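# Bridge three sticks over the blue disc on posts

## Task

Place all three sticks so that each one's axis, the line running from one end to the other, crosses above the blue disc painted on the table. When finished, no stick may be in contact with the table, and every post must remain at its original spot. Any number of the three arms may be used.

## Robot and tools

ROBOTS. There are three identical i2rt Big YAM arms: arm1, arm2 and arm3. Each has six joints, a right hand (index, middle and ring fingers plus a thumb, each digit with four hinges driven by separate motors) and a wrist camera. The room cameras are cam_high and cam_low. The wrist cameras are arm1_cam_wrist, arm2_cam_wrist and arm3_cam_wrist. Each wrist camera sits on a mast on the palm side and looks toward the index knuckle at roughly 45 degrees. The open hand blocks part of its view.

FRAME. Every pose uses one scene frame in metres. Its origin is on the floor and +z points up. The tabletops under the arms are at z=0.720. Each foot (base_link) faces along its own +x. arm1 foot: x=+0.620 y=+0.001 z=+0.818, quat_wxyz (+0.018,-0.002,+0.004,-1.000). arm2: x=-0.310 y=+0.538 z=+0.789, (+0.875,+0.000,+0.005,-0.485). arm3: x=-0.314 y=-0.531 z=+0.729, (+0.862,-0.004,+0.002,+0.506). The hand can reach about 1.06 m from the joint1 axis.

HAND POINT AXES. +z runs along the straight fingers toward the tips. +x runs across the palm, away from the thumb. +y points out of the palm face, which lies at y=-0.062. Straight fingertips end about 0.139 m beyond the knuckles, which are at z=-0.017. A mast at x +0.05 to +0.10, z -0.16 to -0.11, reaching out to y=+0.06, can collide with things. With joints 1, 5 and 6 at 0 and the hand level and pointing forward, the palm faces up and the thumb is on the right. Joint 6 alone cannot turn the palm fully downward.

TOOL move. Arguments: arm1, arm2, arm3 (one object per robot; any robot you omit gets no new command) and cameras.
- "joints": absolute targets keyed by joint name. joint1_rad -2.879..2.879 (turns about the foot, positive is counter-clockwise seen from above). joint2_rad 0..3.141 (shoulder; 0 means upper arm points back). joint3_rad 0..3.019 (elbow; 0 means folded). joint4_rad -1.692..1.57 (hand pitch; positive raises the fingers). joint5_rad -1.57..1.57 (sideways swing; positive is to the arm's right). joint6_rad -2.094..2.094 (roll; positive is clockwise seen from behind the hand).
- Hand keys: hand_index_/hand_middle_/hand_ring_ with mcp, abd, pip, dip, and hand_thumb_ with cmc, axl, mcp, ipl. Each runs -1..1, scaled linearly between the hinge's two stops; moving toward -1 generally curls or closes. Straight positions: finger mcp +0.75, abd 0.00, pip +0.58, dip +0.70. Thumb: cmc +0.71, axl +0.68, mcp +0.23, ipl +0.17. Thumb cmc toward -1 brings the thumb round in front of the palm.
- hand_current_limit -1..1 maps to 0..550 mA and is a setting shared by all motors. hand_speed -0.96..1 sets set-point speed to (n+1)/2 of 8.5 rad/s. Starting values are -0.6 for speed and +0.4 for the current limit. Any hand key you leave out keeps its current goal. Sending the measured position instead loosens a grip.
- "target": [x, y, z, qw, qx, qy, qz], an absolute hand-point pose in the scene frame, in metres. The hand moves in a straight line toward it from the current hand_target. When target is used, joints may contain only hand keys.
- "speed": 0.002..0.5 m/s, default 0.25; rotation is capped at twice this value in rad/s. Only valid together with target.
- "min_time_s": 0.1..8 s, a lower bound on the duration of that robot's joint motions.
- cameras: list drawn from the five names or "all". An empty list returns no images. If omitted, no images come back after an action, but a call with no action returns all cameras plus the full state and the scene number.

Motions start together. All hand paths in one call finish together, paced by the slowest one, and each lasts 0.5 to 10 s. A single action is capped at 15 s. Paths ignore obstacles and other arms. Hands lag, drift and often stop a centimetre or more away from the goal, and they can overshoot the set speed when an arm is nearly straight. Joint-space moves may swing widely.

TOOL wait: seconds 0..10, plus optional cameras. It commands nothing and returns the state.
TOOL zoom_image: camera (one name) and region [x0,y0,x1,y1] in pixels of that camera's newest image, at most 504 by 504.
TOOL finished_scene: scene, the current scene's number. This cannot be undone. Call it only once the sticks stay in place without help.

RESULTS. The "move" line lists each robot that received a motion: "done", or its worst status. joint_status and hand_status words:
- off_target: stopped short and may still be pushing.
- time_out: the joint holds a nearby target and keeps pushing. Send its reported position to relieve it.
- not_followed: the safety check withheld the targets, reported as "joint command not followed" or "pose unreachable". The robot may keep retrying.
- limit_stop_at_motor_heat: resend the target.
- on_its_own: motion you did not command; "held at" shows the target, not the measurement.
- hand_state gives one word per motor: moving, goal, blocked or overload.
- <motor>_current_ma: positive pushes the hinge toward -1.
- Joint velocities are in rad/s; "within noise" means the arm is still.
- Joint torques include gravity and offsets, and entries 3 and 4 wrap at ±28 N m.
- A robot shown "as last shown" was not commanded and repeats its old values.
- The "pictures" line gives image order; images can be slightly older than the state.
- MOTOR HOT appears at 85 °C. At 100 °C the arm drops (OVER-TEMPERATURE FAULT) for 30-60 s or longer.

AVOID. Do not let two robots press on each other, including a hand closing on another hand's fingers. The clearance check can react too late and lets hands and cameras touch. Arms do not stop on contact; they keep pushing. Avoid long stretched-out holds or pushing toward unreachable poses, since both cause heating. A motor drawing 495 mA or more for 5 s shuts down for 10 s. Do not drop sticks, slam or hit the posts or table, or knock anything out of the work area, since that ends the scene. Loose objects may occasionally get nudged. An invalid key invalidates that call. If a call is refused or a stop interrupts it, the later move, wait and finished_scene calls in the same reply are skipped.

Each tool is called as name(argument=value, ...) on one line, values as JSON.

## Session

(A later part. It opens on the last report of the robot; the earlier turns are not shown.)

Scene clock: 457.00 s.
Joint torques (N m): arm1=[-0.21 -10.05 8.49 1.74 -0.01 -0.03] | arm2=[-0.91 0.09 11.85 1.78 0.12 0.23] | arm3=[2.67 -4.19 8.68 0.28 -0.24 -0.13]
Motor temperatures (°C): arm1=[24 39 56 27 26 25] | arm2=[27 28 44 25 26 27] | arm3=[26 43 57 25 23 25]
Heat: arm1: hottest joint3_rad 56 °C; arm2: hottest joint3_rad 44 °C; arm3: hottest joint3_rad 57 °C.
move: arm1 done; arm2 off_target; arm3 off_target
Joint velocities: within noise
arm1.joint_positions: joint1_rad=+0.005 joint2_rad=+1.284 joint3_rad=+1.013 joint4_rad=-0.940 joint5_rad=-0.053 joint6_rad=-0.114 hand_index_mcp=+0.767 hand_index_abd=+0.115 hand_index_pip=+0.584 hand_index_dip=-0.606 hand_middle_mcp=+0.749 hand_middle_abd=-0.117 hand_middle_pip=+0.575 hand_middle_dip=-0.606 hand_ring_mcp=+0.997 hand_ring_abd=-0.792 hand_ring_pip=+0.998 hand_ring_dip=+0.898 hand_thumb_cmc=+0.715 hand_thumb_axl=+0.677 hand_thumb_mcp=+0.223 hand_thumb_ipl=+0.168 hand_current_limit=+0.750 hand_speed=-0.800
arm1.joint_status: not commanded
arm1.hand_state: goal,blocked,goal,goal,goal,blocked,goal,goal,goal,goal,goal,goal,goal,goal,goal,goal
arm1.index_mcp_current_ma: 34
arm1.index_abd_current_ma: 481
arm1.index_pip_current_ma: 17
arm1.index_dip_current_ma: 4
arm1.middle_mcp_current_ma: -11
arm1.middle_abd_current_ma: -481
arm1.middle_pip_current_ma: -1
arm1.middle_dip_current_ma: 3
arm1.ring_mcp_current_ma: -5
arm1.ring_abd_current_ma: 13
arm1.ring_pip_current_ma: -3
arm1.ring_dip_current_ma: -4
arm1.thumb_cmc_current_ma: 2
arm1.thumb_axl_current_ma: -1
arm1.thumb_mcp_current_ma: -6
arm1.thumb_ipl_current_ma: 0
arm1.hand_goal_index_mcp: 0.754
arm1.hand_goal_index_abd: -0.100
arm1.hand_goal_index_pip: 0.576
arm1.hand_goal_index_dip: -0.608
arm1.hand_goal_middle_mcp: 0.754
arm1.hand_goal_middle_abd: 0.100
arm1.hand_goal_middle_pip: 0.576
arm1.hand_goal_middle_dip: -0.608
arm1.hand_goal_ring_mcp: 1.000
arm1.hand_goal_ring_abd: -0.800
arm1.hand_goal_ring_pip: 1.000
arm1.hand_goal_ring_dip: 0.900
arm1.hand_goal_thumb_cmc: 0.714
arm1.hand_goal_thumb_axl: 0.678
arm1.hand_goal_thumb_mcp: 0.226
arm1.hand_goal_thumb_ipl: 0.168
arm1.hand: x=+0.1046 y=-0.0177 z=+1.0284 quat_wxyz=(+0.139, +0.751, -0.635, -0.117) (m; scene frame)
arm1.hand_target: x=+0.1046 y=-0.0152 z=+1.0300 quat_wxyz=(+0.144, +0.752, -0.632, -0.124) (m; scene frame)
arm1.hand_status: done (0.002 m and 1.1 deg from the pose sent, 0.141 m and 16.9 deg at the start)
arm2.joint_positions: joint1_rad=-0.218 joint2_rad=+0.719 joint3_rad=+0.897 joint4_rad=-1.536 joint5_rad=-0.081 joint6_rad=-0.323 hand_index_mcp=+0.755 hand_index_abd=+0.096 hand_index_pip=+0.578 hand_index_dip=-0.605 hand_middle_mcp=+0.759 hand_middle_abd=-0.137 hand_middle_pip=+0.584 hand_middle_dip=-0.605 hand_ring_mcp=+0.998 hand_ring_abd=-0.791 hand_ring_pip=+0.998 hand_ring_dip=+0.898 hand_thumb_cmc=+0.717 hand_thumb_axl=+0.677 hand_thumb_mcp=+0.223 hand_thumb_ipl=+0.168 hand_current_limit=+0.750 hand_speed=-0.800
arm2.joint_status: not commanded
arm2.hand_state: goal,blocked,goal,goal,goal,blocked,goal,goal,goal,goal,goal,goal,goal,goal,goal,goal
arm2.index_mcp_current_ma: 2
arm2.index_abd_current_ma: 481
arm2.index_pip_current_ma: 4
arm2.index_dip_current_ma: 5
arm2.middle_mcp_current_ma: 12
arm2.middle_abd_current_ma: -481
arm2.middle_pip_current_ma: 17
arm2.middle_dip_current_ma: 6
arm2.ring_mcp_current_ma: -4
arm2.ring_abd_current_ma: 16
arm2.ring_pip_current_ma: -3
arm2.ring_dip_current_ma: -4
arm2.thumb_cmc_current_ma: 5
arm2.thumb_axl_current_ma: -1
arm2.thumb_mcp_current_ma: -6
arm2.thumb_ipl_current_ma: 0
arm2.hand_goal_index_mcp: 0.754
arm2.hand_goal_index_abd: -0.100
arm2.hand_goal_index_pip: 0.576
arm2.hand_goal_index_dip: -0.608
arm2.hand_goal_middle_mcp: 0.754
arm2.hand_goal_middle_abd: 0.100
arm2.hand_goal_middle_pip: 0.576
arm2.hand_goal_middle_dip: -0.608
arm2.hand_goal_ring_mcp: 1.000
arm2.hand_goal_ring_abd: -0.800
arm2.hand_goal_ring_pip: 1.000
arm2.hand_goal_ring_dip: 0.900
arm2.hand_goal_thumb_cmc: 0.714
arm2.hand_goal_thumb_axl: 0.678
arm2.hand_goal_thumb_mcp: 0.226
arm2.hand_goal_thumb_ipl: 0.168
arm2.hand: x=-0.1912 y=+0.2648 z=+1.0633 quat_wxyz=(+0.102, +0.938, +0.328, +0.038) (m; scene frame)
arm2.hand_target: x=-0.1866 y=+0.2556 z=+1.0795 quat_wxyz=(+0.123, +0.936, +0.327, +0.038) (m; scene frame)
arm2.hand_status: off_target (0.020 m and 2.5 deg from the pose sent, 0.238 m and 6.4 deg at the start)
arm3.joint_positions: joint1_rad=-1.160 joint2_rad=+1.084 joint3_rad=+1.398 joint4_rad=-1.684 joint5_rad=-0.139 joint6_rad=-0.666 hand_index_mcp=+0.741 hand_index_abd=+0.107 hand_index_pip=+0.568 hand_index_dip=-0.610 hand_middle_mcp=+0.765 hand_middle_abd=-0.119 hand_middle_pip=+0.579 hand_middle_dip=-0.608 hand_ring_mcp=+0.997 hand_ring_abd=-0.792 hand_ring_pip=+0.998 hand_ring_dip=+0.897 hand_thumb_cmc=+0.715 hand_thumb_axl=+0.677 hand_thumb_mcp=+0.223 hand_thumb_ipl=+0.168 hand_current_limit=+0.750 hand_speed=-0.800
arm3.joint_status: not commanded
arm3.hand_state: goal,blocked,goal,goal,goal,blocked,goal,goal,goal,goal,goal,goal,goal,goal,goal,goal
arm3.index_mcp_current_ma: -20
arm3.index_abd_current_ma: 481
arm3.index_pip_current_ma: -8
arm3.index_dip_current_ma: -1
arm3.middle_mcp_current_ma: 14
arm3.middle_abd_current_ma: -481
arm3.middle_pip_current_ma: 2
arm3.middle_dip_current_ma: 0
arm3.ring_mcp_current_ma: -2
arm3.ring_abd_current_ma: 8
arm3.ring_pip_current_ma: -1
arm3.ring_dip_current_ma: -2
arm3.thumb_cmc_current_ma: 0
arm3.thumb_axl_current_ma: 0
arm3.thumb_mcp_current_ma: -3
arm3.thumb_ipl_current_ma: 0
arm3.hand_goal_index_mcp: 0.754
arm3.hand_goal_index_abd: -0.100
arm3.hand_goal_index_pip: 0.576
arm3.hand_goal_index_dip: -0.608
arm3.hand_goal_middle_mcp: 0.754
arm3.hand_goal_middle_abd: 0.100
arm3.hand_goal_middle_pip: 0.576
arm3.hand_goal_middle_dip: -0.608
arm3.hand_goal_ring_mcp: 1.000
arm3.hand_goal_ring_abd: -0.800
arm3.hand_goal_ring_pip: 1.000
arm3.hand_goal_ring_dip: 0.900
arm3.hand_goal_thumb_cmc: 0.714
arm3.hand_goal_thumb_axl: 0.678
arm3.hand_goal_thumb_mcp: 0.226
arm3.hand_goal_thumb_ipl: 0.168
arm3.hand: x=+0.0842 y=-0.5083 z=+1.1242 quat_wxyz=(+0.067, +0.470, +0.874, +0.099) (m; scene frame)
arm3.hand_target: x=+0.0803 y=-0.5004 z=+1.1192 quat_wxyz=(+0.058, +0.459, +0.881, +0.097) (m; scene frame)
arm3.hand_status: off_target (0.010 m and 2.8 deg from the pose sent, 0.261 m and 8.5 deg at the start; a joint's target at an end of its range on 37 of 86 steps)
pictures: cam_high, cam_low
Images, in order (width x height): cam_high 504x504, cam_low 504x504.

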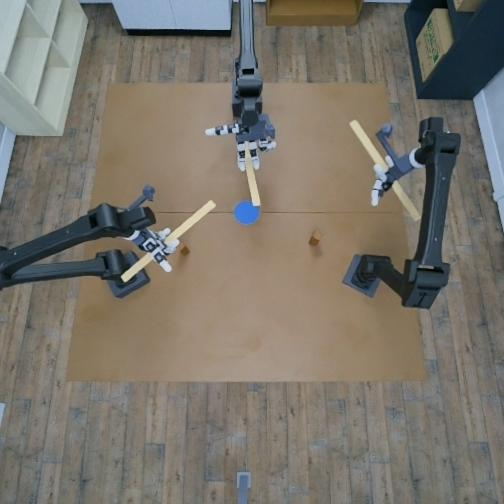

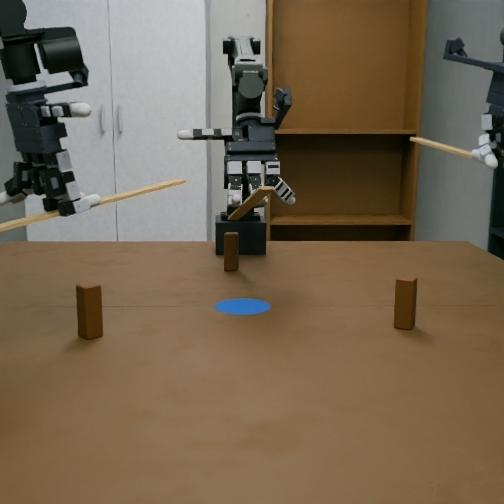

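move(arm1={"target": [0.116, -0.011, 0.998, -0.1460, -0.7514, 0.6316, 0.1228], "speed": 0.1}, cameras=["cam_high", "cam_low"])

zoom_image(camera="cam_high", region=[100, 180, 240, 320])

zoom_image(camera="cam_low", region=[0, 140, 200, 340])

zoom_image(camera="cam_low", region=[190, 170, 310, 290])

zoom_image(camera="cam_high", region=[180, 100, 320, 240])

Scene clock: 495.63 s.
Joint torques (N m): arm1=[-0.32 -9.64 8.31 1.73 -0.06 -0.03] | arm2=[-0.79 0.03 11.88 1.76 0.13 0.22] | arm3=[3.02 -4.01 8.69 0.38 -0.22 -0.12]
Motor temperatures (°C): arm1=[24 36 51 27 26 25] | arm2=[27 28 45 26 26 27] | arm3=[26 40 54 25 23 25]
Heat: arm1: hottest joint3_rad 51 °C; arm2: hottest joint3_rad 45 °C; arm3: hottest joint3_rad 54 °C.
move: arm1 done
Joint velocities: within noise
arm1.joint_positions: joint1_rad=-0.006 joint2_rad=+1.281 joint3_rad=+0.921 joint4_rad=-0.852 joint5_rad=-0.058 joint6_rad=-0.123 hand_index_mcp=+0.767 hand_index_abd=+0.115 hand_index_pip=+0.584 hand_index_dip=-0.606 hand_middle_mcp=+0.749 hand_middle_abd=-0.117 hand_middle_pip=+0.575 hand_middle_dip=-0.606 hand_ring_mcp=+0.997 hand_ring_abd=-0.792 hand_ring_pip=+0.998 hand_ring_dip=+0.898 hand_thumb_cmc=+0.715 hand_thumb_axl=+0.677 hand_thumb_mcp=+0.223 hand_thumb_ipl=+0.168 hand_current_limit=+0.750 hand_speed=-0.800
arm1.joint_status: not commanded
arm1.hand_state: goal,blocked,goal,goal,goal,blocked,goal,goal,goal,goal,goal,goal,goal,goal,goal,goal
arm1.index_mcp_current_ma: 34
arm1.index_abd_current_ma: 481
arm1.index_pip_current_ma: 17
arm1.index_dip_current_ma: 4
arm1.middle_mcp_current_ma: -11
arm1.middle_abd_current_ma: -481
arm1.middle_pip_current_ma: -1
arm1.middle_dip_current_ma: 3
arm1.ring_mcp_current_ma: -5
arm1.ring_abd_current_ma: 13
arm1.ring_pip_current_ma: -3
arm1.ring_dip_current_ma: -4
arm1.thumb_cmc_current_ma: 2
arm1.thumb_axl_current_ma: -1
arm1.thumb_mcp_current_ma: -6
arm1.thumb_ipl_current_ma: 0
arm1.hand_goal_index_mcp: 0.754
arm1.hand_goal_index_abd: -0.100
arm1.hand_goal_index_pip: 0.576
arm1.hand_goal_index_dip: -0.608
arm1.hand_goal_middle_mcp: 0.754
arm1.hand_goal_middle_abd: 0.100
arm1.hand_goal_middle_pip: 0.576
arm1.hand_goal_middle_dip: -0.608
arm1.hand_goal_ring_mcp: 1.000
arm1.hand_goal_ring_abd: -0.800
arm1.hand_goal_ring_pip: 1.000
arm1.hand_goal_ring_dip: 0.900
arm1.hand_goal_thumb_cmc: 0.714
arm1.hand_goal_thumb_axl: 0.678
arm1.hand_goal_thumb_mcp: 0.226
arm1.hand_goal_thumb_ipl: 0.168
arm1.hand: x=+0.1162 y=-0.0130 z=+0.9959 quat_wxyz=(+0.139, +0.750, -0.636, -0.117) (m; scene frame)
arm1.hand_target: x=+0.1161 y=-0.0102 z=+0.9980 quat_wxyz=(+0.144, +0.751, -0.632, -0.124) (m; scene frame)
arm1.hand_status: done (0.003 m and 1.2 deg from the pose sent, 0.033 m and 1.1 deg at the start)
arm2, arm3: as last shown
pictures: cam_high, cam_low
Images, in order (width x height): cam_high 504x504, cam_low 504x504.

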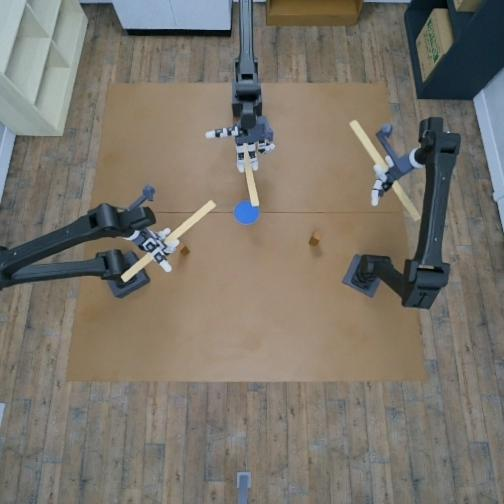

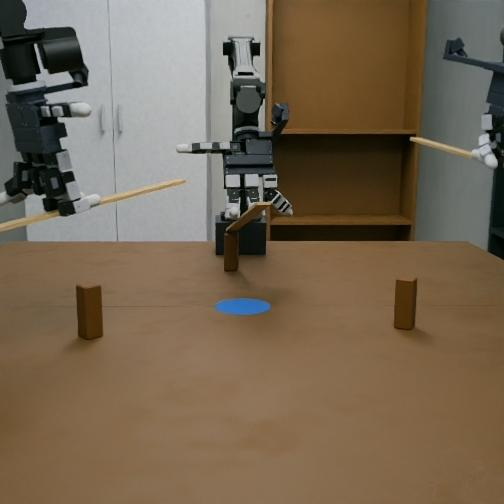

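Scaled by 3.600 from the camera's 504x504 image, which has a finer 720x720 frame.

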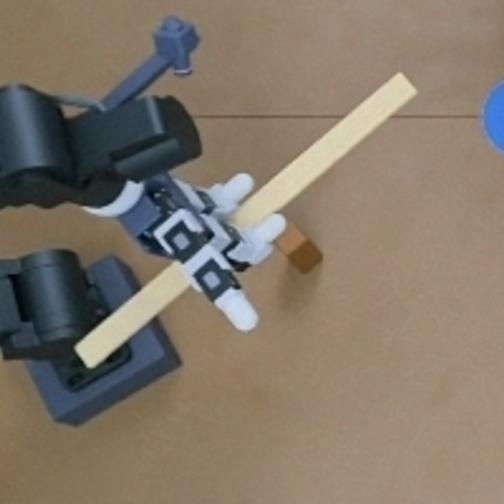

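Scaled by 2.520 from the camera's 504x504 image, which has a finer 720x720 frame.

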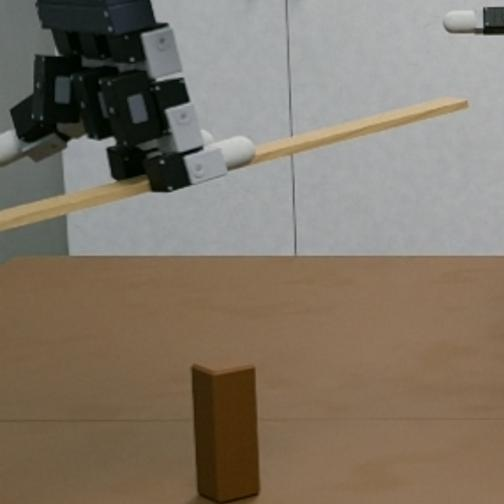

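Scaled by 4.200 from the camera's 504x504 image, which has a finer 720x720 frame.

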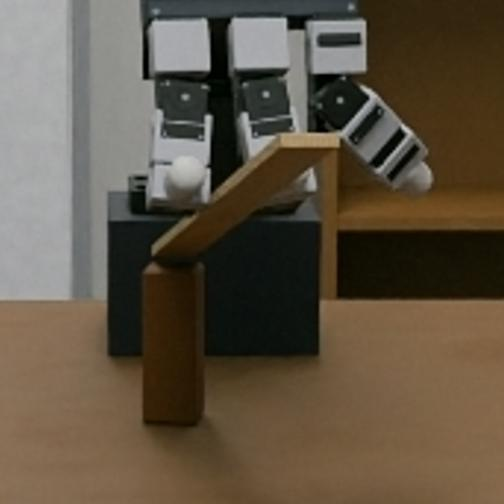

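Scaled by 3.600 from the camera's 504x504 image, which has a finer 720x720 frame.

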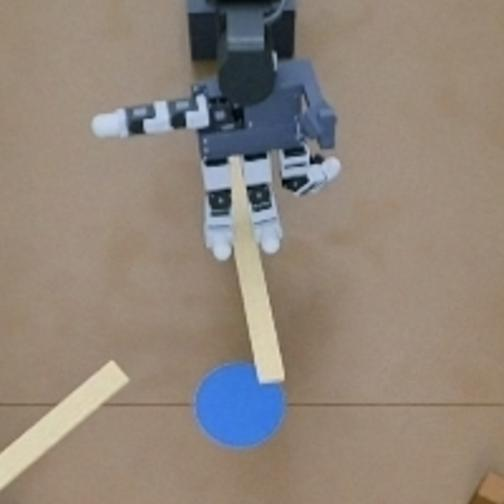

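move(arm2={"target": [-0.046, 0.103, 1.07, 0.1727, 0.9316, 0.3143, 0.0583], "speed": 0.15}, cameras=["cam_high", "cam_low"])

zoom_image(camera="cam_high", region=[150, 120, 310, 280])

zoom_image(camera="cam_low", region=[60, 130, 280, 350])

Scene clock: 549.67 s.
Joint torques (N m): arm1=[-0.26 -9.52 8.32 1.72 -0.05 -0.04] | arm2=[-0.97 -7.3 14.87 1.95 0.18 0.22] | arm3=[2.9 -3.31 8.7 0.31 -0.23 -0.13]
Motor temperatures (°C): arm1=[24 35 48 27 26 25] | arm2=[27 28 45 26 26 27] | arm3=[26 38 52 25 23 25]
Heat: arm1: hottest joint3_rad 48 °C; arm2: hottest joint3_rad 45 °C; arm3: hottest joint3_rad 52 °C.
move: arm2 off_target
Joint velocities: within noise
arm1, arm3: as last shown
arm2.joint_positions: joint1_rad=-0.003 joint2_rad=+1.203 joint3_rad=+1.083 joint4_rad=-1.154 joint5_rad=-0.048 joint6_rad=-0.081 hand_index_mcp=+0.755 hand_index_abd=+0.096 hand_index_pip=+0.578 hand_index_dip=-0.605 hand_middle_mcp=+0.760 hand_middle_abd=-0.137 hand_middle_pip=+0.583 hand_middle_dip=-0.605 hand_ring_mcp=+0.998 hand_ring_abd=-0.791 hand_ring_pip=+0.998 hand_ring_dip=+0.898 hand_thumb_cmc=+0.717 hand_thumb_axl=+0.677 hand_thumb_mcp=+0.223 hand_thumb_ipl=+0.168 hand_current_limit=+0.750 hand_speed=-0.800
arm2.joint_status: not commanded
arm2.hand_state: goal,blocked,goal,goal,goal,blocked,goal,goal,goal,goal,goal,goal,goal,goal,goal,goal
arm2.index_mcp_current_ma: 2
arm2.index_abd_current_ma: 481
arm2.index_pip_current_ma: 4
arm2.index_dip_current_ma: 5
arm2.middle_mcp_current_ma: 13
arm2.middle_abd_current_ma: -481
arm2.middle_pip_current_ma: 16
arm2.middle_dip_current_ma: 6
arm2.ring_mcp_current_ma: -4
arm2.ring_abd_current_ma: 16
arm2.ring_pip_current_ma: -3
arm2.ring_dip_current_ma: -4
arm2.thumb_cmc_current_ma: 5
arm2.thumb_axl_current_ma: -1
arm2.thumb_mcp_current_ma: -6
arm2.thumb_ipl_current_ma: 0
arm2.hand_goal_index_mcp: 0.754
arm2.hand_goal_index_abd: -0.100
arm2.hand_goal_index_pip: 0.576
arm2.hand_goal_index_dip: -0.608
arm2.hand_goal_middle_mcp: 0.754
arm2.hand_goal_middle_abd: 0.100
arm2.hand_goal_middle_pip: 0.576
arm2.hand_goal_middle_dip: -0.608
arm2.hand_goal_ring_mcp: 1.000
arm2.hand_goal_ring_abd: -0.800
arm2.hand_goal_ring_pip: 1.000
arm2.hand_goal_ring_dip: 0.900
arm2.hand_goal_thumb_cmc: 0.714
arm2.hand_goal_thumb_axl: 0.678
arm2.hand_goal_thumb_mcp: 0.226
arm2.hand_goal_thumb_ipl: 0.168
arm2.hand: x=-0.0601 y=+0.1219 z=+1.0355 quat_wxyz=(+0.135, +0.939, +0.313, +0.054) (m; scene frame)
arm2.hand_target: x=-0.0470 y=+0.1054 z=+1.0701 quat_wxyz=(+0.172, +0.933, +0.310, +0.063) (m; scene frame)
arm2.hand_status: off_target (0.042 m and 4.5 deg from the pose sent, 0.217 m and 8.6 deg at the start)
pictures: cam_high, cam_low
Images, in order (width x height): cam_high 504x504, cam_low 504x504.

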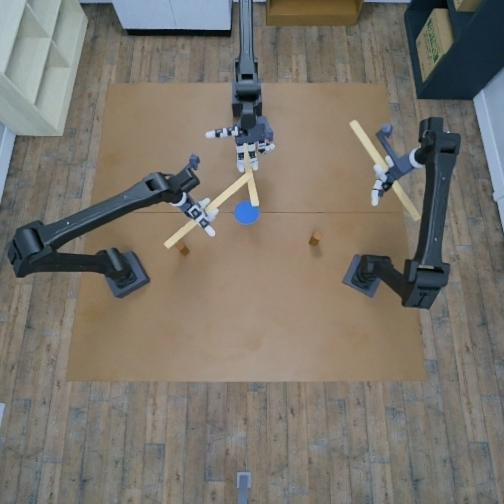

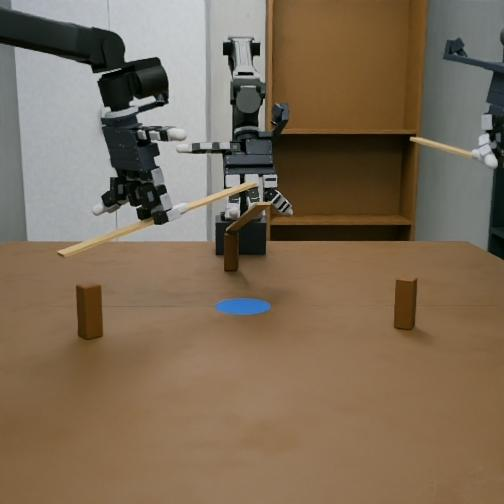

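Scaled by 3.150 from the camera's 504x504 image, which has a finer 720x720 frame.

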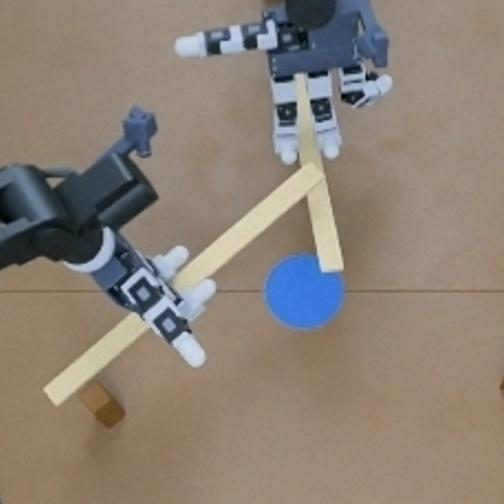

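Scaled by 2.291 from the camera's 504x504 image, which has a finer 720x720 frame.

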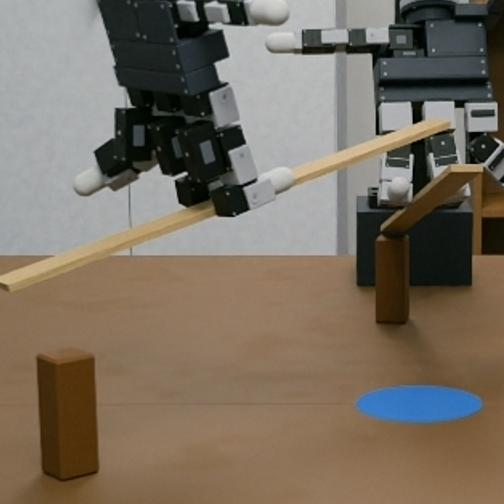

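move(arm2={"target": [-0.045, 0.088, 1.015, 0.1805, 0.9289, 0.3171, 0.0616], "speed": 0.12}, cameras=["cam_high", "cam_low"])

zoom_image(camera="cam_high", region=[150, 120, 310, 280])

zoom_image(camera="cam_low", region=[60, 130, 280, 350])

Scene clock: 580.63 s.
Joint torques (N m): arm1=[-0.26 -9.7 8.32 1.76 -0.05 -0.04] | arm2=[-2.32 -8.64 9.88 2.11 -0.02 0.02] | arm3=[2.55 -4.25 8.68 0.28 -0.27 -0.14]
Motor temperatures (°C): arm1=[24 34 47 27 26 25] | arm2=[27 28 49 26 26 27] | arm3=[26 37 51 25 23 25]
Heat: arm1: hottest joint3_rad 47 °C; arm2: hottest joint3_rad 49 °C; arm3: hottest joint3_rad 51 °C.
move: arm2 done
Joint velocities: within noise
arm1, arm3: as last shown
arm2.joint_positions: joint1_rad=-0.010 joint2_rad=+1.267 joint3_rad=+1.037 joint4_rad=-0.979 joint5_rad=-0.048 joint6_rad=-0.097 hand_index_mcp=+0.755 hand_index_abd=+0.096 hand_index_pip=+0.578 hand_index_dip=-0.605 hand_middle_mcp=+0.760 hand_middle_abd=-0.137 hand_middle_pip=+0.583 hand_middle_dip=-0.605 hand_ring_mcp=+0.998 hand_ring_abd=-0.791 hand_ring_pip=+0.998 hand_ring_dip=+0.898 hand_thumb_cmc=+0.717 hand_thumb_axl=+0.677 hand_thumb_mcp=+0.223 hand_thumb_ipl=+0.168 hand_current_limit=+0.750 hand_speed=-0.800
arm2.joint_status: not commanded
arm2.hand_state: goal,blocked,goal,goal,goal,blocked,goal,goal,goal,goal,goal,goal,goal,goal,goal,goal
arm2.index_mcp_current_ma: 2
arm2.index_abd_current_ma: 481
arm2.index_pip_current_ma: 4
arm2.index_dip_current_ma: 5
arm2.middle_mcp_current_ma: 13
arm2.middle_abd_current_ma: -481
arm2.middle_pip_current_ma: 16
arm2.middle_dip_current_ma: 6
arm2.ring_mcp_current_ma: -4
arm2.ring_abd_current_ma: 16
arm2.ring_pip_current_ma: -3
arm2.ring_dip_current_ma: -4
arm2.thumb_cmc_current_ma: 5
arm2.thumb_axl_current_ma: -1
arm2.thumb_mcp_current_ma: -6
arm2.thumb_ipl_current_ma: 0
arm2.hand_goal_index_mcp: 0.754
arm2.hand_goal_index_abd: -0.100
arm2.hand_goal_index_pip: 0.576
arm2.hand_goal_index_dip: -0.608
arm2.hand_goal_middle_mcp: 0.754
arm2.hand_goal_middle_abd: 0.100
arm2.hand_goal_middle_pip: 0.576
arm2.hand_goal_middle_dip: -0.608
arm2.hand_goal_ring_mcp: 1.000
arm2.hand_goal_ring_abd: -0.800
arm2.hand_goal_ring_pip: 1.000
arm2.hand_goal_ring_dip: 0.900
arm2.hand_goal_thumb_cmc: 0.714
arm2.hand_goal_thumb_axl: 0.678
arm2.hand_goal_thumb_mcp: 0.226
arm2.hand_goal_thumb_ipl: 0.168
arm2.hand: x=-0.0460 y=+0.0950 z=+1.0083 quat_wxyz=(+0.167, +0.932, +0.317, +0.059) (m; scene frame)
arm2.hand_target: x=-0.0449 y=+0.0879 z=+1.0151 quat_wxyz=(+0.181, +0.929, +0.318, +0.062) (m; scene frame)
arm2.hand_status: done (0.010 m and 1.7 deg from the pose sent, 0.042 m and 5.5 deg at the start)
pictures: cam_high, cam_low
Images, in order (width x height): cam_high 504x504, cam_low 504x504.

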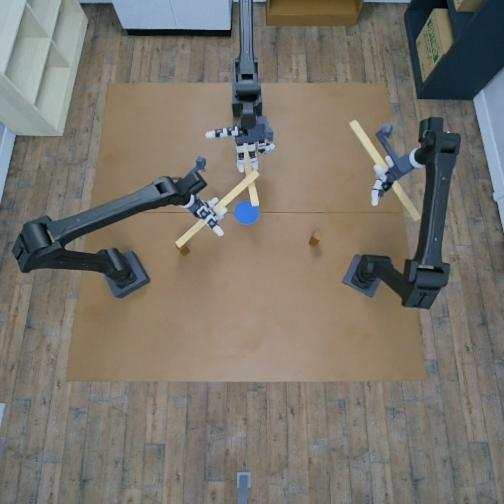

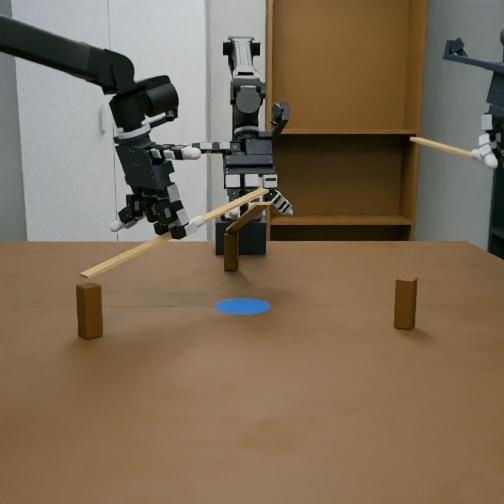

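Scaled by 3.150 from the camera's 504x504 image, which has a finer 720x720 frame.

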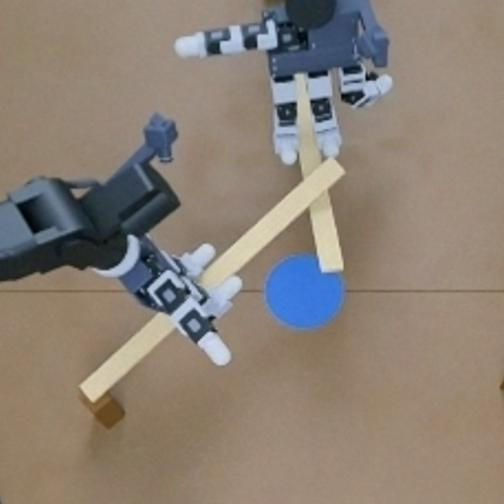

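Scaled by 2.291 from the camera's 504x504 image, which has a finer 720x720 frame.

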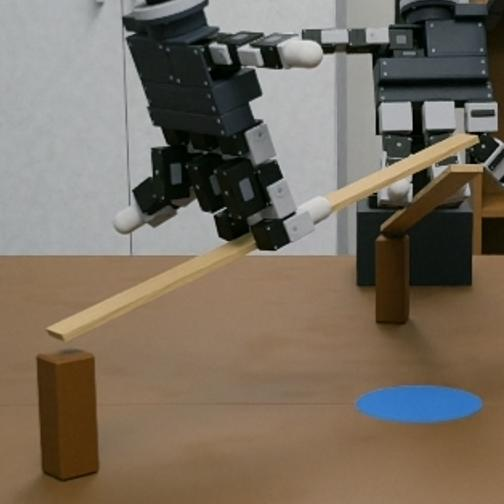

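zoom_image(camera="cam_high", region=[320, 100, 460, 240])

zoom_image(camera="cam_low", region=[384, 80, 504, 200])

Scaled by 3.600 from the camera's 504x504 image, which has a finer 720x720 frame.

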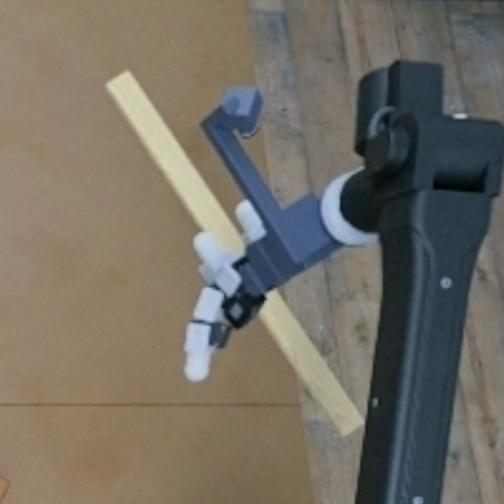

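Scaled by 4.200 from the camera's 504x504 image, which has a finer 720x720 frame.

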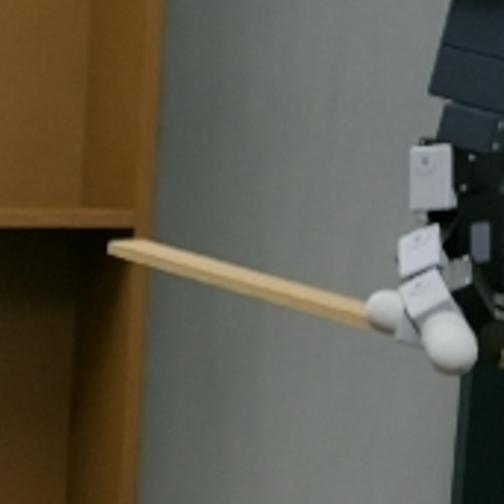

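move(arm3={"target": [-0.06, -0.37, 1.09, 0.0465, 0.3306, 0.9334, 0.1312], "speed": 0.15}, arm2={"target": [-0.051, 0.096, 1.010, 0.1640, 0.9339, 0.3128, 0.0549], "speed": 0.05}, cameras=["cam_high", "cam_low"])

zoom_image(camera="cam_high", region=[150, 120, 310, 280])

zoom_image(camera="cam_low", region=[60, 130, 280, 350])

zoom_image(camera="cam_high", region=[260, 140, 420, 300])

zoom_image(camera="cam_low", region=[300, 130, 504, 334])

Scene clock: 662.23 s.
Joint torques (N m): arm1=[-0.21 -9.58 8.31 1.7 -0.05 -0.04] | arm2=[-1.96 -9.29 9.5 0.85 0.19 0.16] | arm3=[2.49 -0.5 8.57 1.01 0.04 0.04]
Motor temperatures (°C): arm1=[24 34 47 27 26 25] | arm2=[27 29 41 26 26 27] | arm3=[26 36 51 25 23 25]
Heat: arm1: hottest joint3_rad 47 °C; arm2: hottest joint3_rad 41 °C; arm3: hottest joint3_rad 51 °C.
move: arm2 done; arm3 done
Joint velocities: within noise
arm1: as last shown
arm2.joint_positions: joint1_rad=-0.010 joint2_rad=+1.267 joint3_rad=+1.037 joint4_rad=-0.982 joint5_rad=-0.043 joint6_rad=-0.097 hand_index_mcp=+0.755 hand_index_abd=+0.096 hand_index_pip=+0.578 hand_index_dip=-0.605 hand_middle_mcp=+0.760 hand_middle_abd=-0.137 hand_middle_pip=+0.583 hand_middle_dip=-0.605 hand_ring_mcp=+0.998 hand_ring_abd=-0.791 hand_ring_pip=+0.998 hand_ring_dip=+0.898 hand_thumb_cmc=+0.717 hand_thumb_axl=+0.677 hand_thumb_mcp=+0.223 hand_thumb_ipl=+0.168 hand_current_limit=+0.750 hand_speed=-0.800
arm2.joint_status: not commanded
arm2.hand_state: goal,blocked,goal,goal,goal,blocked,goal,goal,goal,goal,goal,goal,goal,goal,goal,goal
arm2.index_mcp_current_ma: 2
arm2.index_abd_current_ma: 481
arm2.index_pip_current_ma: 4
arm2.index_dip_current_ma: 5
arm2.middle_mcp_current_ma: 13
arm2.middle_abd_current_ma: -481
arm2.middle_pip_current_ma: 16
arm2.middle_dip_current_ma: 6
arm2.ring_mcp_current_ma: -4
arm2.ring_abd_current_ma: 16
arm2.ring_pip_current_ma: -3
arm2.ring_dip_current_ma: -4
arm2.thumb_cmc_current_ma: 5
arm2.thumb_axl_current_ma: -1
arm2.thumb_mcp_current_ma: -6
arm2.thumb_ipl_current_ma: 0
arm2.hand_goal_index_mcp: 0.754
arm2.hand_goal_index_abd: -0.100
arm2.hand_goal_index_pip: 0.576
arm2.hand_goal_index_dip: -0.608
arm2.hand_goal_middle_mcp: 0.754
arm2.hand_goal_middle_abd: 0.100
arm2.hand_goal_middle_pip: 0.576
arm2.hand_goal_middle_dip: -0.608
arm2.hand_goal_ring_mcp: 1.000
arm2.hand_goal_ring_abd: -0.800
arm2.hand_goal_ring_pip: 1.000
arm2.hand_goal_ring_dip: 0.900
arm2.hand_goal_thumb_cmc: 0.714
arm2.hand_goal_thumb_axl: 0.678
arm2.hand_goal_thumb_mcp: 0.226
arm2.hand_goal_thumb_ipl: 0.168
arm2.hand: x=-0.0470 y=+0.0951 z=+1.0078 quat_wxyz=(+0.166, +0.932, +0.316, +0.057) (m; scene frame)
arm2.hand_target: x=-0.0509 y=+0.0959 z=+1.0100 quat_wxyz=(+0.164, +0.934, +0.313, +0.055) (m; scene frame)
arm2.hand_status: done (0.005 m and 0.5 deg from the pose sent, 0.005 m and 0.8 deg at the start)
arm3.joint_positions: joint1_rad=-0.654 joint2_rad=+0.769 joint3_rad=+1.133 joint4_rad=-1.684 joint5_rad=-0.133 joint6_rad=-0.461 hand_index_mcp=+0.742 hand_index_abd=+0.107 hand_index_pip=+0.568 hand_index_dip=-0.610 hand_middle_mcp=+0.766 hand_middle_abd=-0.119 hand_middle_pip=+0.580 hand_middle_dip=-0.608 hand_ring_mcp=+0.997 hand_ring_abd=-0.792 hand_ring_pip=+0.998 hand_ring_dip=+0.897 hand_thumb_cmc=+0.715 hand_thumb_axl=+0.677 hand_thumb_mcp=+0.223 hand_thumb_ipl=+0.168 hand_current_limit=+0.750 hand_speed=-0.800
arm3.joint_status: not commanded
arm3.hand_state: goal,blocked,goal,goal,goal,blocked,goal,goal,goal,goal,goal,goal,goal,goal,goal,goal
arm3.index_mcp_current_ma: -17
arm3.index_abd_current_ma: 481
arm3.index_pip_current_ma: -8
arm3.index_dip_current_ma: -1
arm3.middle_mcp_current_ma: 16
arm3.middle_abd_current_ma: -481
arm3.middle_pip_current_ma: 3
arm3.middle_dip_current_ma: 0
arm3.ring_mcp_current_ma: -2
arm3.ring_abd_current_ma: 8
arm3.ring_pip_current_ma: -1
arm3.ring_dip_current_ma: -2
arm3.thumb_cmc_current_ma: 0
arm3.thumb_axl_current_ma: 0
arm3.thumb_mcp_current_ma: -3
arm3.thumb_ipl_current_ma: 0
arm3.hand_goal_index_mcp: 0.754
arm3.hand_goal_index_abd: -0.100
arm3.hand_goal_index_pip: 0.576
arm3.hand_goal_index_dip: -0.608
arm3.hand_goal_middle_mcp: 0.754
arm3.hand_goal_middle_abd: 0.100
arm3.hand_goal_middle_pip: 0.576
arm3.hand_goal_middle_dip: -0.608
arm3.hand_goal_ring_mcp: 1.000
arm3.hand_goal_ring_abd: -0.800
arm3.hand_goal_ring_pip: 1.000
arm3.hand_goal_ring_dip: 0.900
arm3.hand_goal_thumb_cmc: 0.714
arm3.hand_goal_thumb_axl: 0.678
arm3.hand_goal_thumb_mcp: 0.226
arm3.hand_goal_thumb_ipl: 0.168
arm3.hand: x=-0.0571 y=-0.3730 z=+1.0920 quat_wxyz=(+0.047, +0.332, +0.933, +0.129) (m; scene frame)
arm3.hand_target: x=-0.0592 y=-0.3704 z=+1.0900 quat_wxyz=(+0.048, +0.330, +0.934, +0.130) (m; scene frame)
arm3.hand_status: done (0.005 m and 0.3 deg from the pose sent, 0.203 m and 18.0 deg at the start; a joint's target at an end of its range on 8 of 69 steps)
pictures: cam_high, cam_low
Images, in order (width x height): cam_high 504x504, cam_low 504x504.

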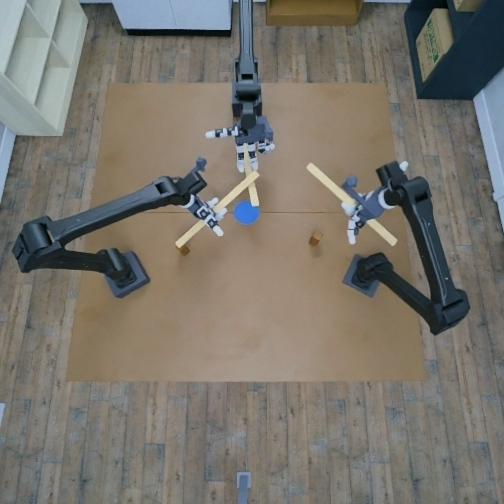

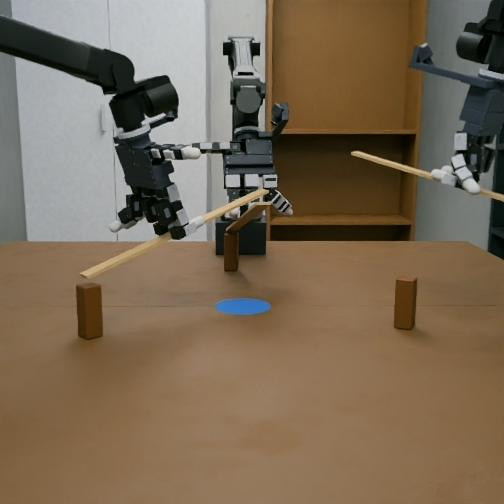

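Scaled by 3.150 from the camera's 504x504 image, which has a finer 720x720 frame.

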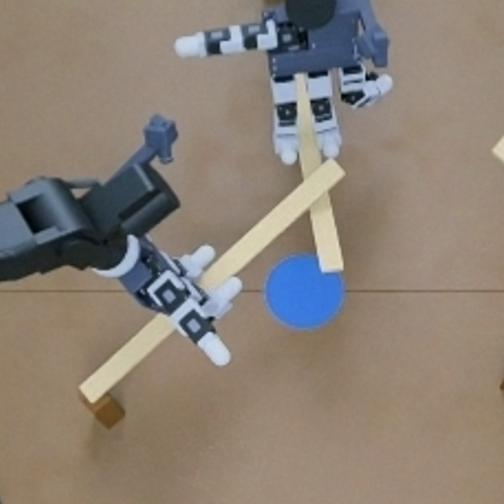

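Scaled by 2.291 from the camera's 504x504 image, which has a finer 720x720 frame.

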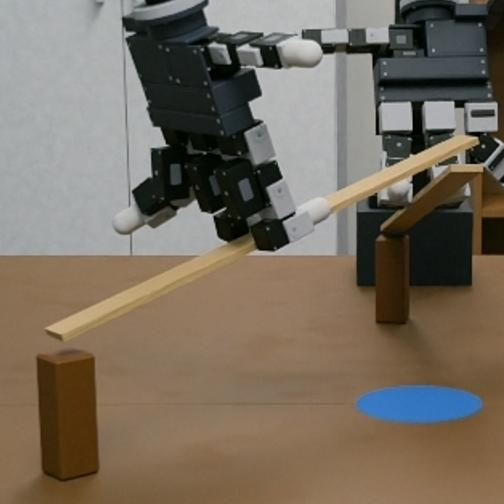

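Scaled by 3.150 from the camera's 504x504 image, which has a finer 720x720 frame.

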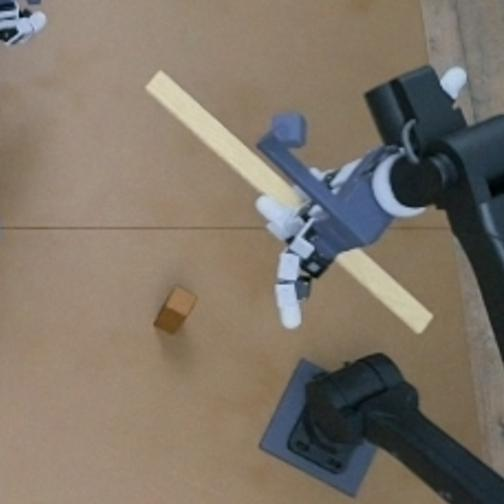

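Scaled by 2.471 from the camera's 504x504 image, which has a finer 720x720 frame.

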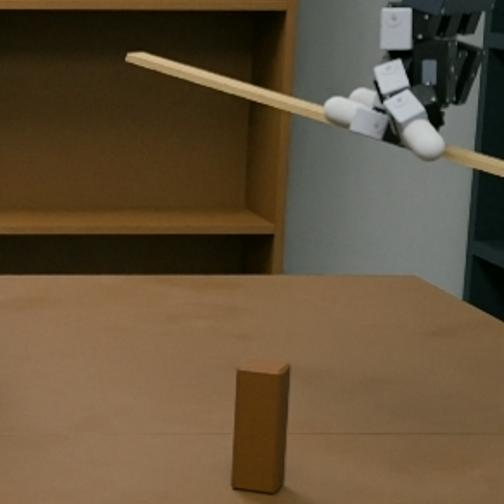

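move(arm3={"target": [-0.182, -0.240, 1.012, 0.0261, 0.1855, 0.9727, 0.1367], "speed": 0.15}, arm2={"target": [-0.060, 0.107, 0.992, 0.1564, 0.9344, 0.3153, 0.0528], "speed": 0.05}, cameras=["cam_high", "cam_low"])

zoom_image(camera="cam_high", region=[200, 120, 360, 280])

zoom_image(camera="cam_high", region=[150, 120, 310, 280])

zoom_image(camera="cam_low", region=[60, 130, 280, 350])

zoom_image(camera="cam_low", region=[240, 130, 460, 350])

Scene clock: 690.87 s.
Joint torques (N m): arm1=[-0.32 -9.7 8.32 1.72 -0.04 -0.04] | arm2=[-2.2 -10.29 9.26 1.57 0.12 0.05] | arm3=[2.84 0.62 9.05 1.29 0.19 0.06]
Motor temperatures (°C): arm1=[24 34 47 27 26 25] | arm2=[27 29 40 26 26 27] | arm3=[26 35 51 25 23 25]
Heat: arm1: hottest joint3_rad 47 °C; arm2: hottest joint3_rad 40 °C; arm3: hottest joint3_rad 51 °C.
move: arm2 off_target; arm3 done
Joint velocities: within noise
arm1: as last shown
arm1.joint_positions: joint1_rad=-0.006 joint2_rad=+1.281 joint3_rad=+0.921 joint4_rad=-0.852 joint5_rad=-0.058 joint6_rad=-0.123 hand_index_mcp=+0.767 hand_index_abd=+0.114 hand_index_pip=+0.584 hand_index_dip=-0.606 hand_middle_mcp=+0.750 hand_middle_abd=-0.117 hand_middle_pip=+0.575 hand_middle_dip=-0.606 hand_ring_mcp=+0.997 hand_ring_abd=-0.792 hand_ring_pip=+0.998 hand_ring_dip=+0.898 hand_thumb_cmc=+0.715 hand_thumb_axl=+0.677 hand_thumb_mcp=+0.223 hand_thumb_ipl=+0.168 hand_current_limit=+0.750 hand_speed=-0.800
arm1.middle_mcp_current_ma: -7
arm1.hand_target: x=+0.1161 y=-0.0101 z=+0.9980 quat_wxyz=(+0.144, +0.751, -0.632, -0.124) (m; scene frame)
arm2.joint_positions: joint1_rad=-0.012 joint2_rad=+1.264 joint3_rad=+0.979 joint4_rad=-0.982 joint5_rad=-0.043 joint6_rad=-0.097 hand_index_mcp=+0.755 hand_index_abd=+0.096 hand_index_pip=+0.577 hand_index_dip=-0.607 hand_middle_mcp=+0.760 hand_middle_abd=-0.137 hand_middle_pip=+0.581 hand_middle_dip=-0.606 hand_ring_mcp=+0.998 hand_ring_abd=-0.791 hand_ring_pip=+0.998 hand_ring_dip=+0.898 hand_thumb_cmc=+0.717 hand_thumb_axl=+0.677 hand_thumb_mcp=+0.223 hand_thumb_ipl=+0.168 hand_current_limit=+0.750 hand_speed=-0.800
arm2.joint_status: not commanded
arm2.hand_state: goal,blocked,goal,goal,goal,blocked,goal,goal,goal,goal,goal,goal,goal,goal,goal,goal
arm2.index_mcp_current_ma: 2
arm2.index_abd_current_ma: 481
arm2.index_pip_current_ma: 1
arm2.index_dip_current_ma: 2
arm2.middle_mcp_current_ma: 13
arm2.middle_abd_current_ma: -481
arm2.middle_pip_current_ma: 10
arm2.middle_dip_current_ma: 3
arm2.ring_mcp_current_ma: -4
arm2.ring_abd_current_ma: 16
arm2.ring_pip_current_ma: -3
arm2.ring_dip_current_ma: -4
arm2.thumb_cmc_current_ma: 5
arm2.thumb_axl_current_ma: -1
arm2.thumb_mcp_current_ma: -6
arm2.thumb_ipl_current_ma: 0
arm2.hand_goal_index_mcp: 0.754
arm2.hand_goal_index_abd: -0.100
arm2.hand_goal_index_pip: 0.576
arm2.hand_goal_index_dip: -0.608
arm2.hand_goal_middle_mcp: 0.754
arm2.hand_goal_middle_abd: 0.100
arm2.hand_goal_middle_pip: 0.576
arm2.hand_goal_middle_dip: -0.608
arm2.hand_goal_ring_mcp: 1.000
arm2.hand_goal_ring_abd: -0.800
arm2.hand_goal_ring_pip: 1.000
arm2.hand_goal_ring_dip: 0.900
arm2.hand_goal_thumb_cmc: 0.714
arm2.hand_goal_thumb_axl: 0.678
arm2.hand_goal_thumb_mcp: 0.226
arm2.hand_goal_thumb_ipl: 0.168
arm2.hand: x=-0.0574 y=+0.1099 z=+0.9788 quat_wxyz=(+0.139, +0.937, +0.316, +0.051) (m; scene frame)
arm2.hand_target: x=-0.0600 y=+0.1072 z=+0.9919 quat_wxyz=(+0.156, +0.935, +0.315, +0.053) (m; scene frame)
arm2.hand_status: off_target (0.014 m and 2.0 deg from the pose sent, 0.024 m and 1.2 deg at the start)
arm3.joint_positions: joint1_rad=+0.143 joint2_rad=+0.736 joint3_rad=+0.913 joint4_rad=-1.463 joint5_rad=-0.004 joint6_rad=+0.013 hand_index_mcp=+0.748 hand_index_abd=+0.107 hand_index_pip=+0.573 hand_index_dip=-0.608 hand_middle_mcp=+0.770 hand_middle_abd=-0.118 hand_middle_pip=+0.584 hand_middle_dip=-0.604 hand_ring_mcp=+0.997 hand_ring_abd=-0.792 hand_ring_pip=+0.998 hand_ring_dip=+0.897 hand_thumb_cmc=+0.716 hand_thumb_axl=+0.677 hand_thumb_mcp=+0.223 hand_thumb_ipl=+0.168 hand_current_limit=+0.750 hand_speed=-0.800
arm3.joint_status: not commanded
arm3.hand_state: goal,blocked,goal,goal,goal,blocked,goal,goal,goal,goal,goal,goal,goal,goal,goal,goal
arm3.index_mcp_current_ma: -6
arm3.index_abd_current_ma: 481
arm3.index_pip_current_ma: -2
arm3.index_dip_current_ma: 0
arm3.middle_mcp_current_ma: 25
arm3.middle_abd_current_ma: -481
arm3.middle_pip_current_ma: 9
arm3.middle_dip_current_ma: 3
arm3.ring_mcp_current_ma: -2
arm3.ring_abd_current_ma: 7
arm3.ring_pip_current_ma: -1
arm3.ring_dip_current_ma: -2
arm3.thumb_cmc_current_ma: 1
arm3.thumb_axl_current_ma: 0
arm3.thumb_mcp_current_ma: -3
arm3.thumb_ipl_current_ma: 0
arm3.hand_goal_index_mcp: 0.754
arm3.hand_goal_index_abd: -0.100
arm3.hand_goal_index_pip: 0.576
arm3.hand_goal_index_dip: -0.608
arm3.hand_goal_middle_mcp: 0.754
arm3.hand_goal_middle_abd: 0.100
arm3.hand_goal_middle_pip: 0.576
arm3.hand_goal_middle_dip: -0.608
arm3.hand_goal_ring_mcp: 1.000
arm3.hand_goal_ring_abd: -0.800
arm3.hand_goal_ring_pip: 1.000
arm3.hand_goal_ring_dip: 0.900
arm3.hand_goal_thumb_cmc: 0.714
arm3.hand_goal_thumb_axl: 0.678
arm3.hand_goal_thumb_mcp: 0.226
arm3.hand_goal_thumb_ipl: 0.168
arm3.hand: x=-0.1803 y=-0.2440 z=+1.0156 quat_wxyz=(+0.025, +0.186, +0.973, +0.136) (m; scene frame)
arm3.hand_target: x=-0.1823 y=-0.2399 z=+1.0121 quat_wxyz=(+0.024, +0.185, +0.973, +0.137) (m; scene frame)
arm3.hand_status: done (0.006 m and 0.2 deg from the pose sent, 0.199 m and 17.6 deg at the start)
pictures: cam_high, cam_low
Images, in order (width x height): cam_high 504x504, cam_low 504x504.

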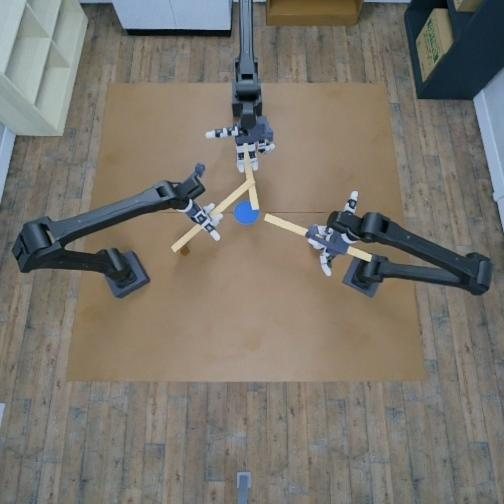

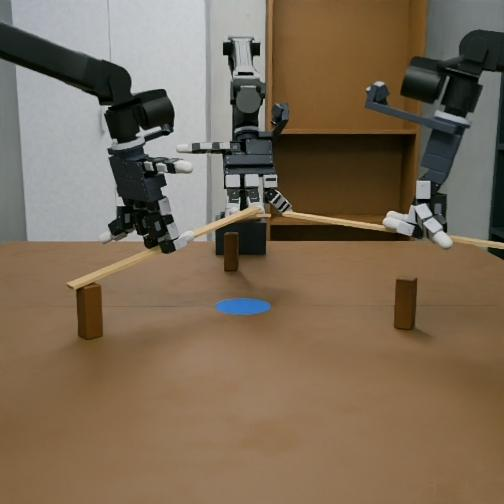

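Scaled by 3.150 from the camera's 504x504 image, which has a finer 720x720 frame.

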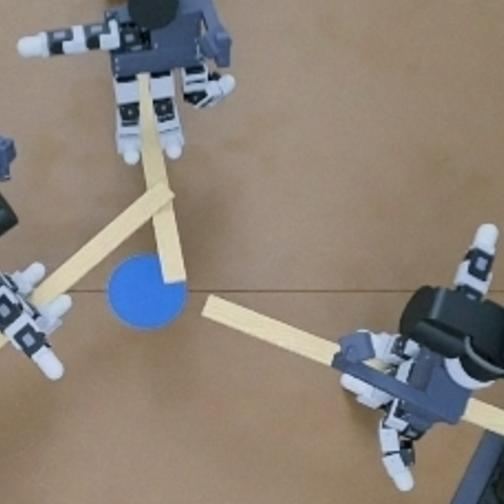

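Scaled by 3.150 from the camera's 504x504 image, which has a finer 720x720 frame.

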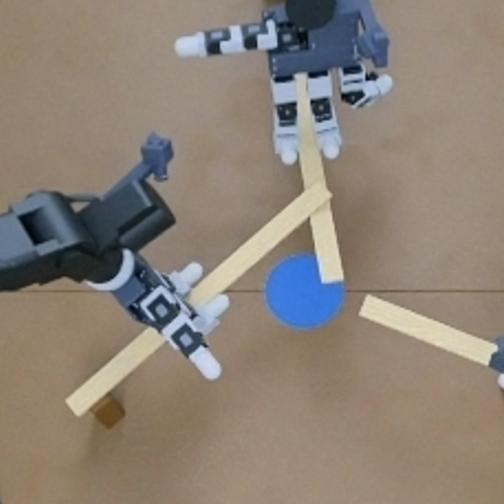

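Scaled by 2.291 from the camera's 504x504 image, which has a finer 720x720 frame.

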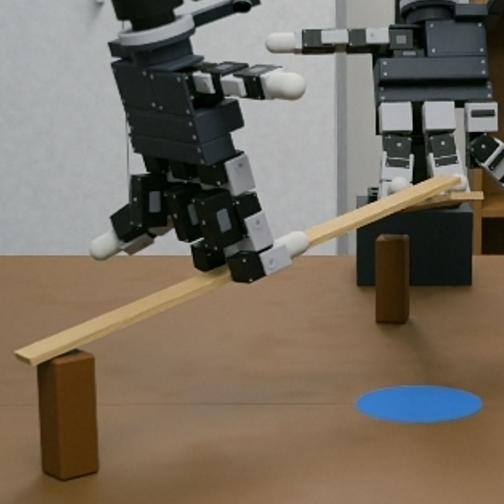

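Scaled by 2.291 from the camera's 504x504 image, which has a finer 720x720 frame.

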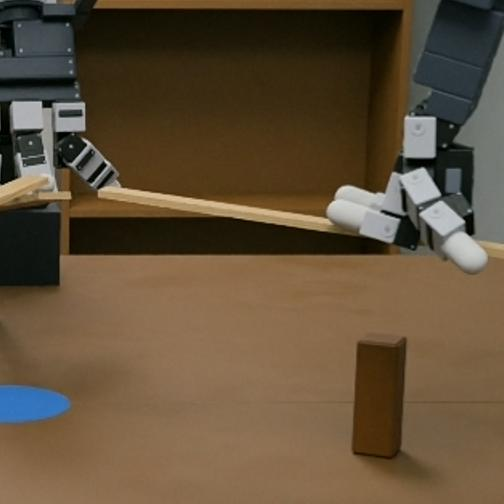

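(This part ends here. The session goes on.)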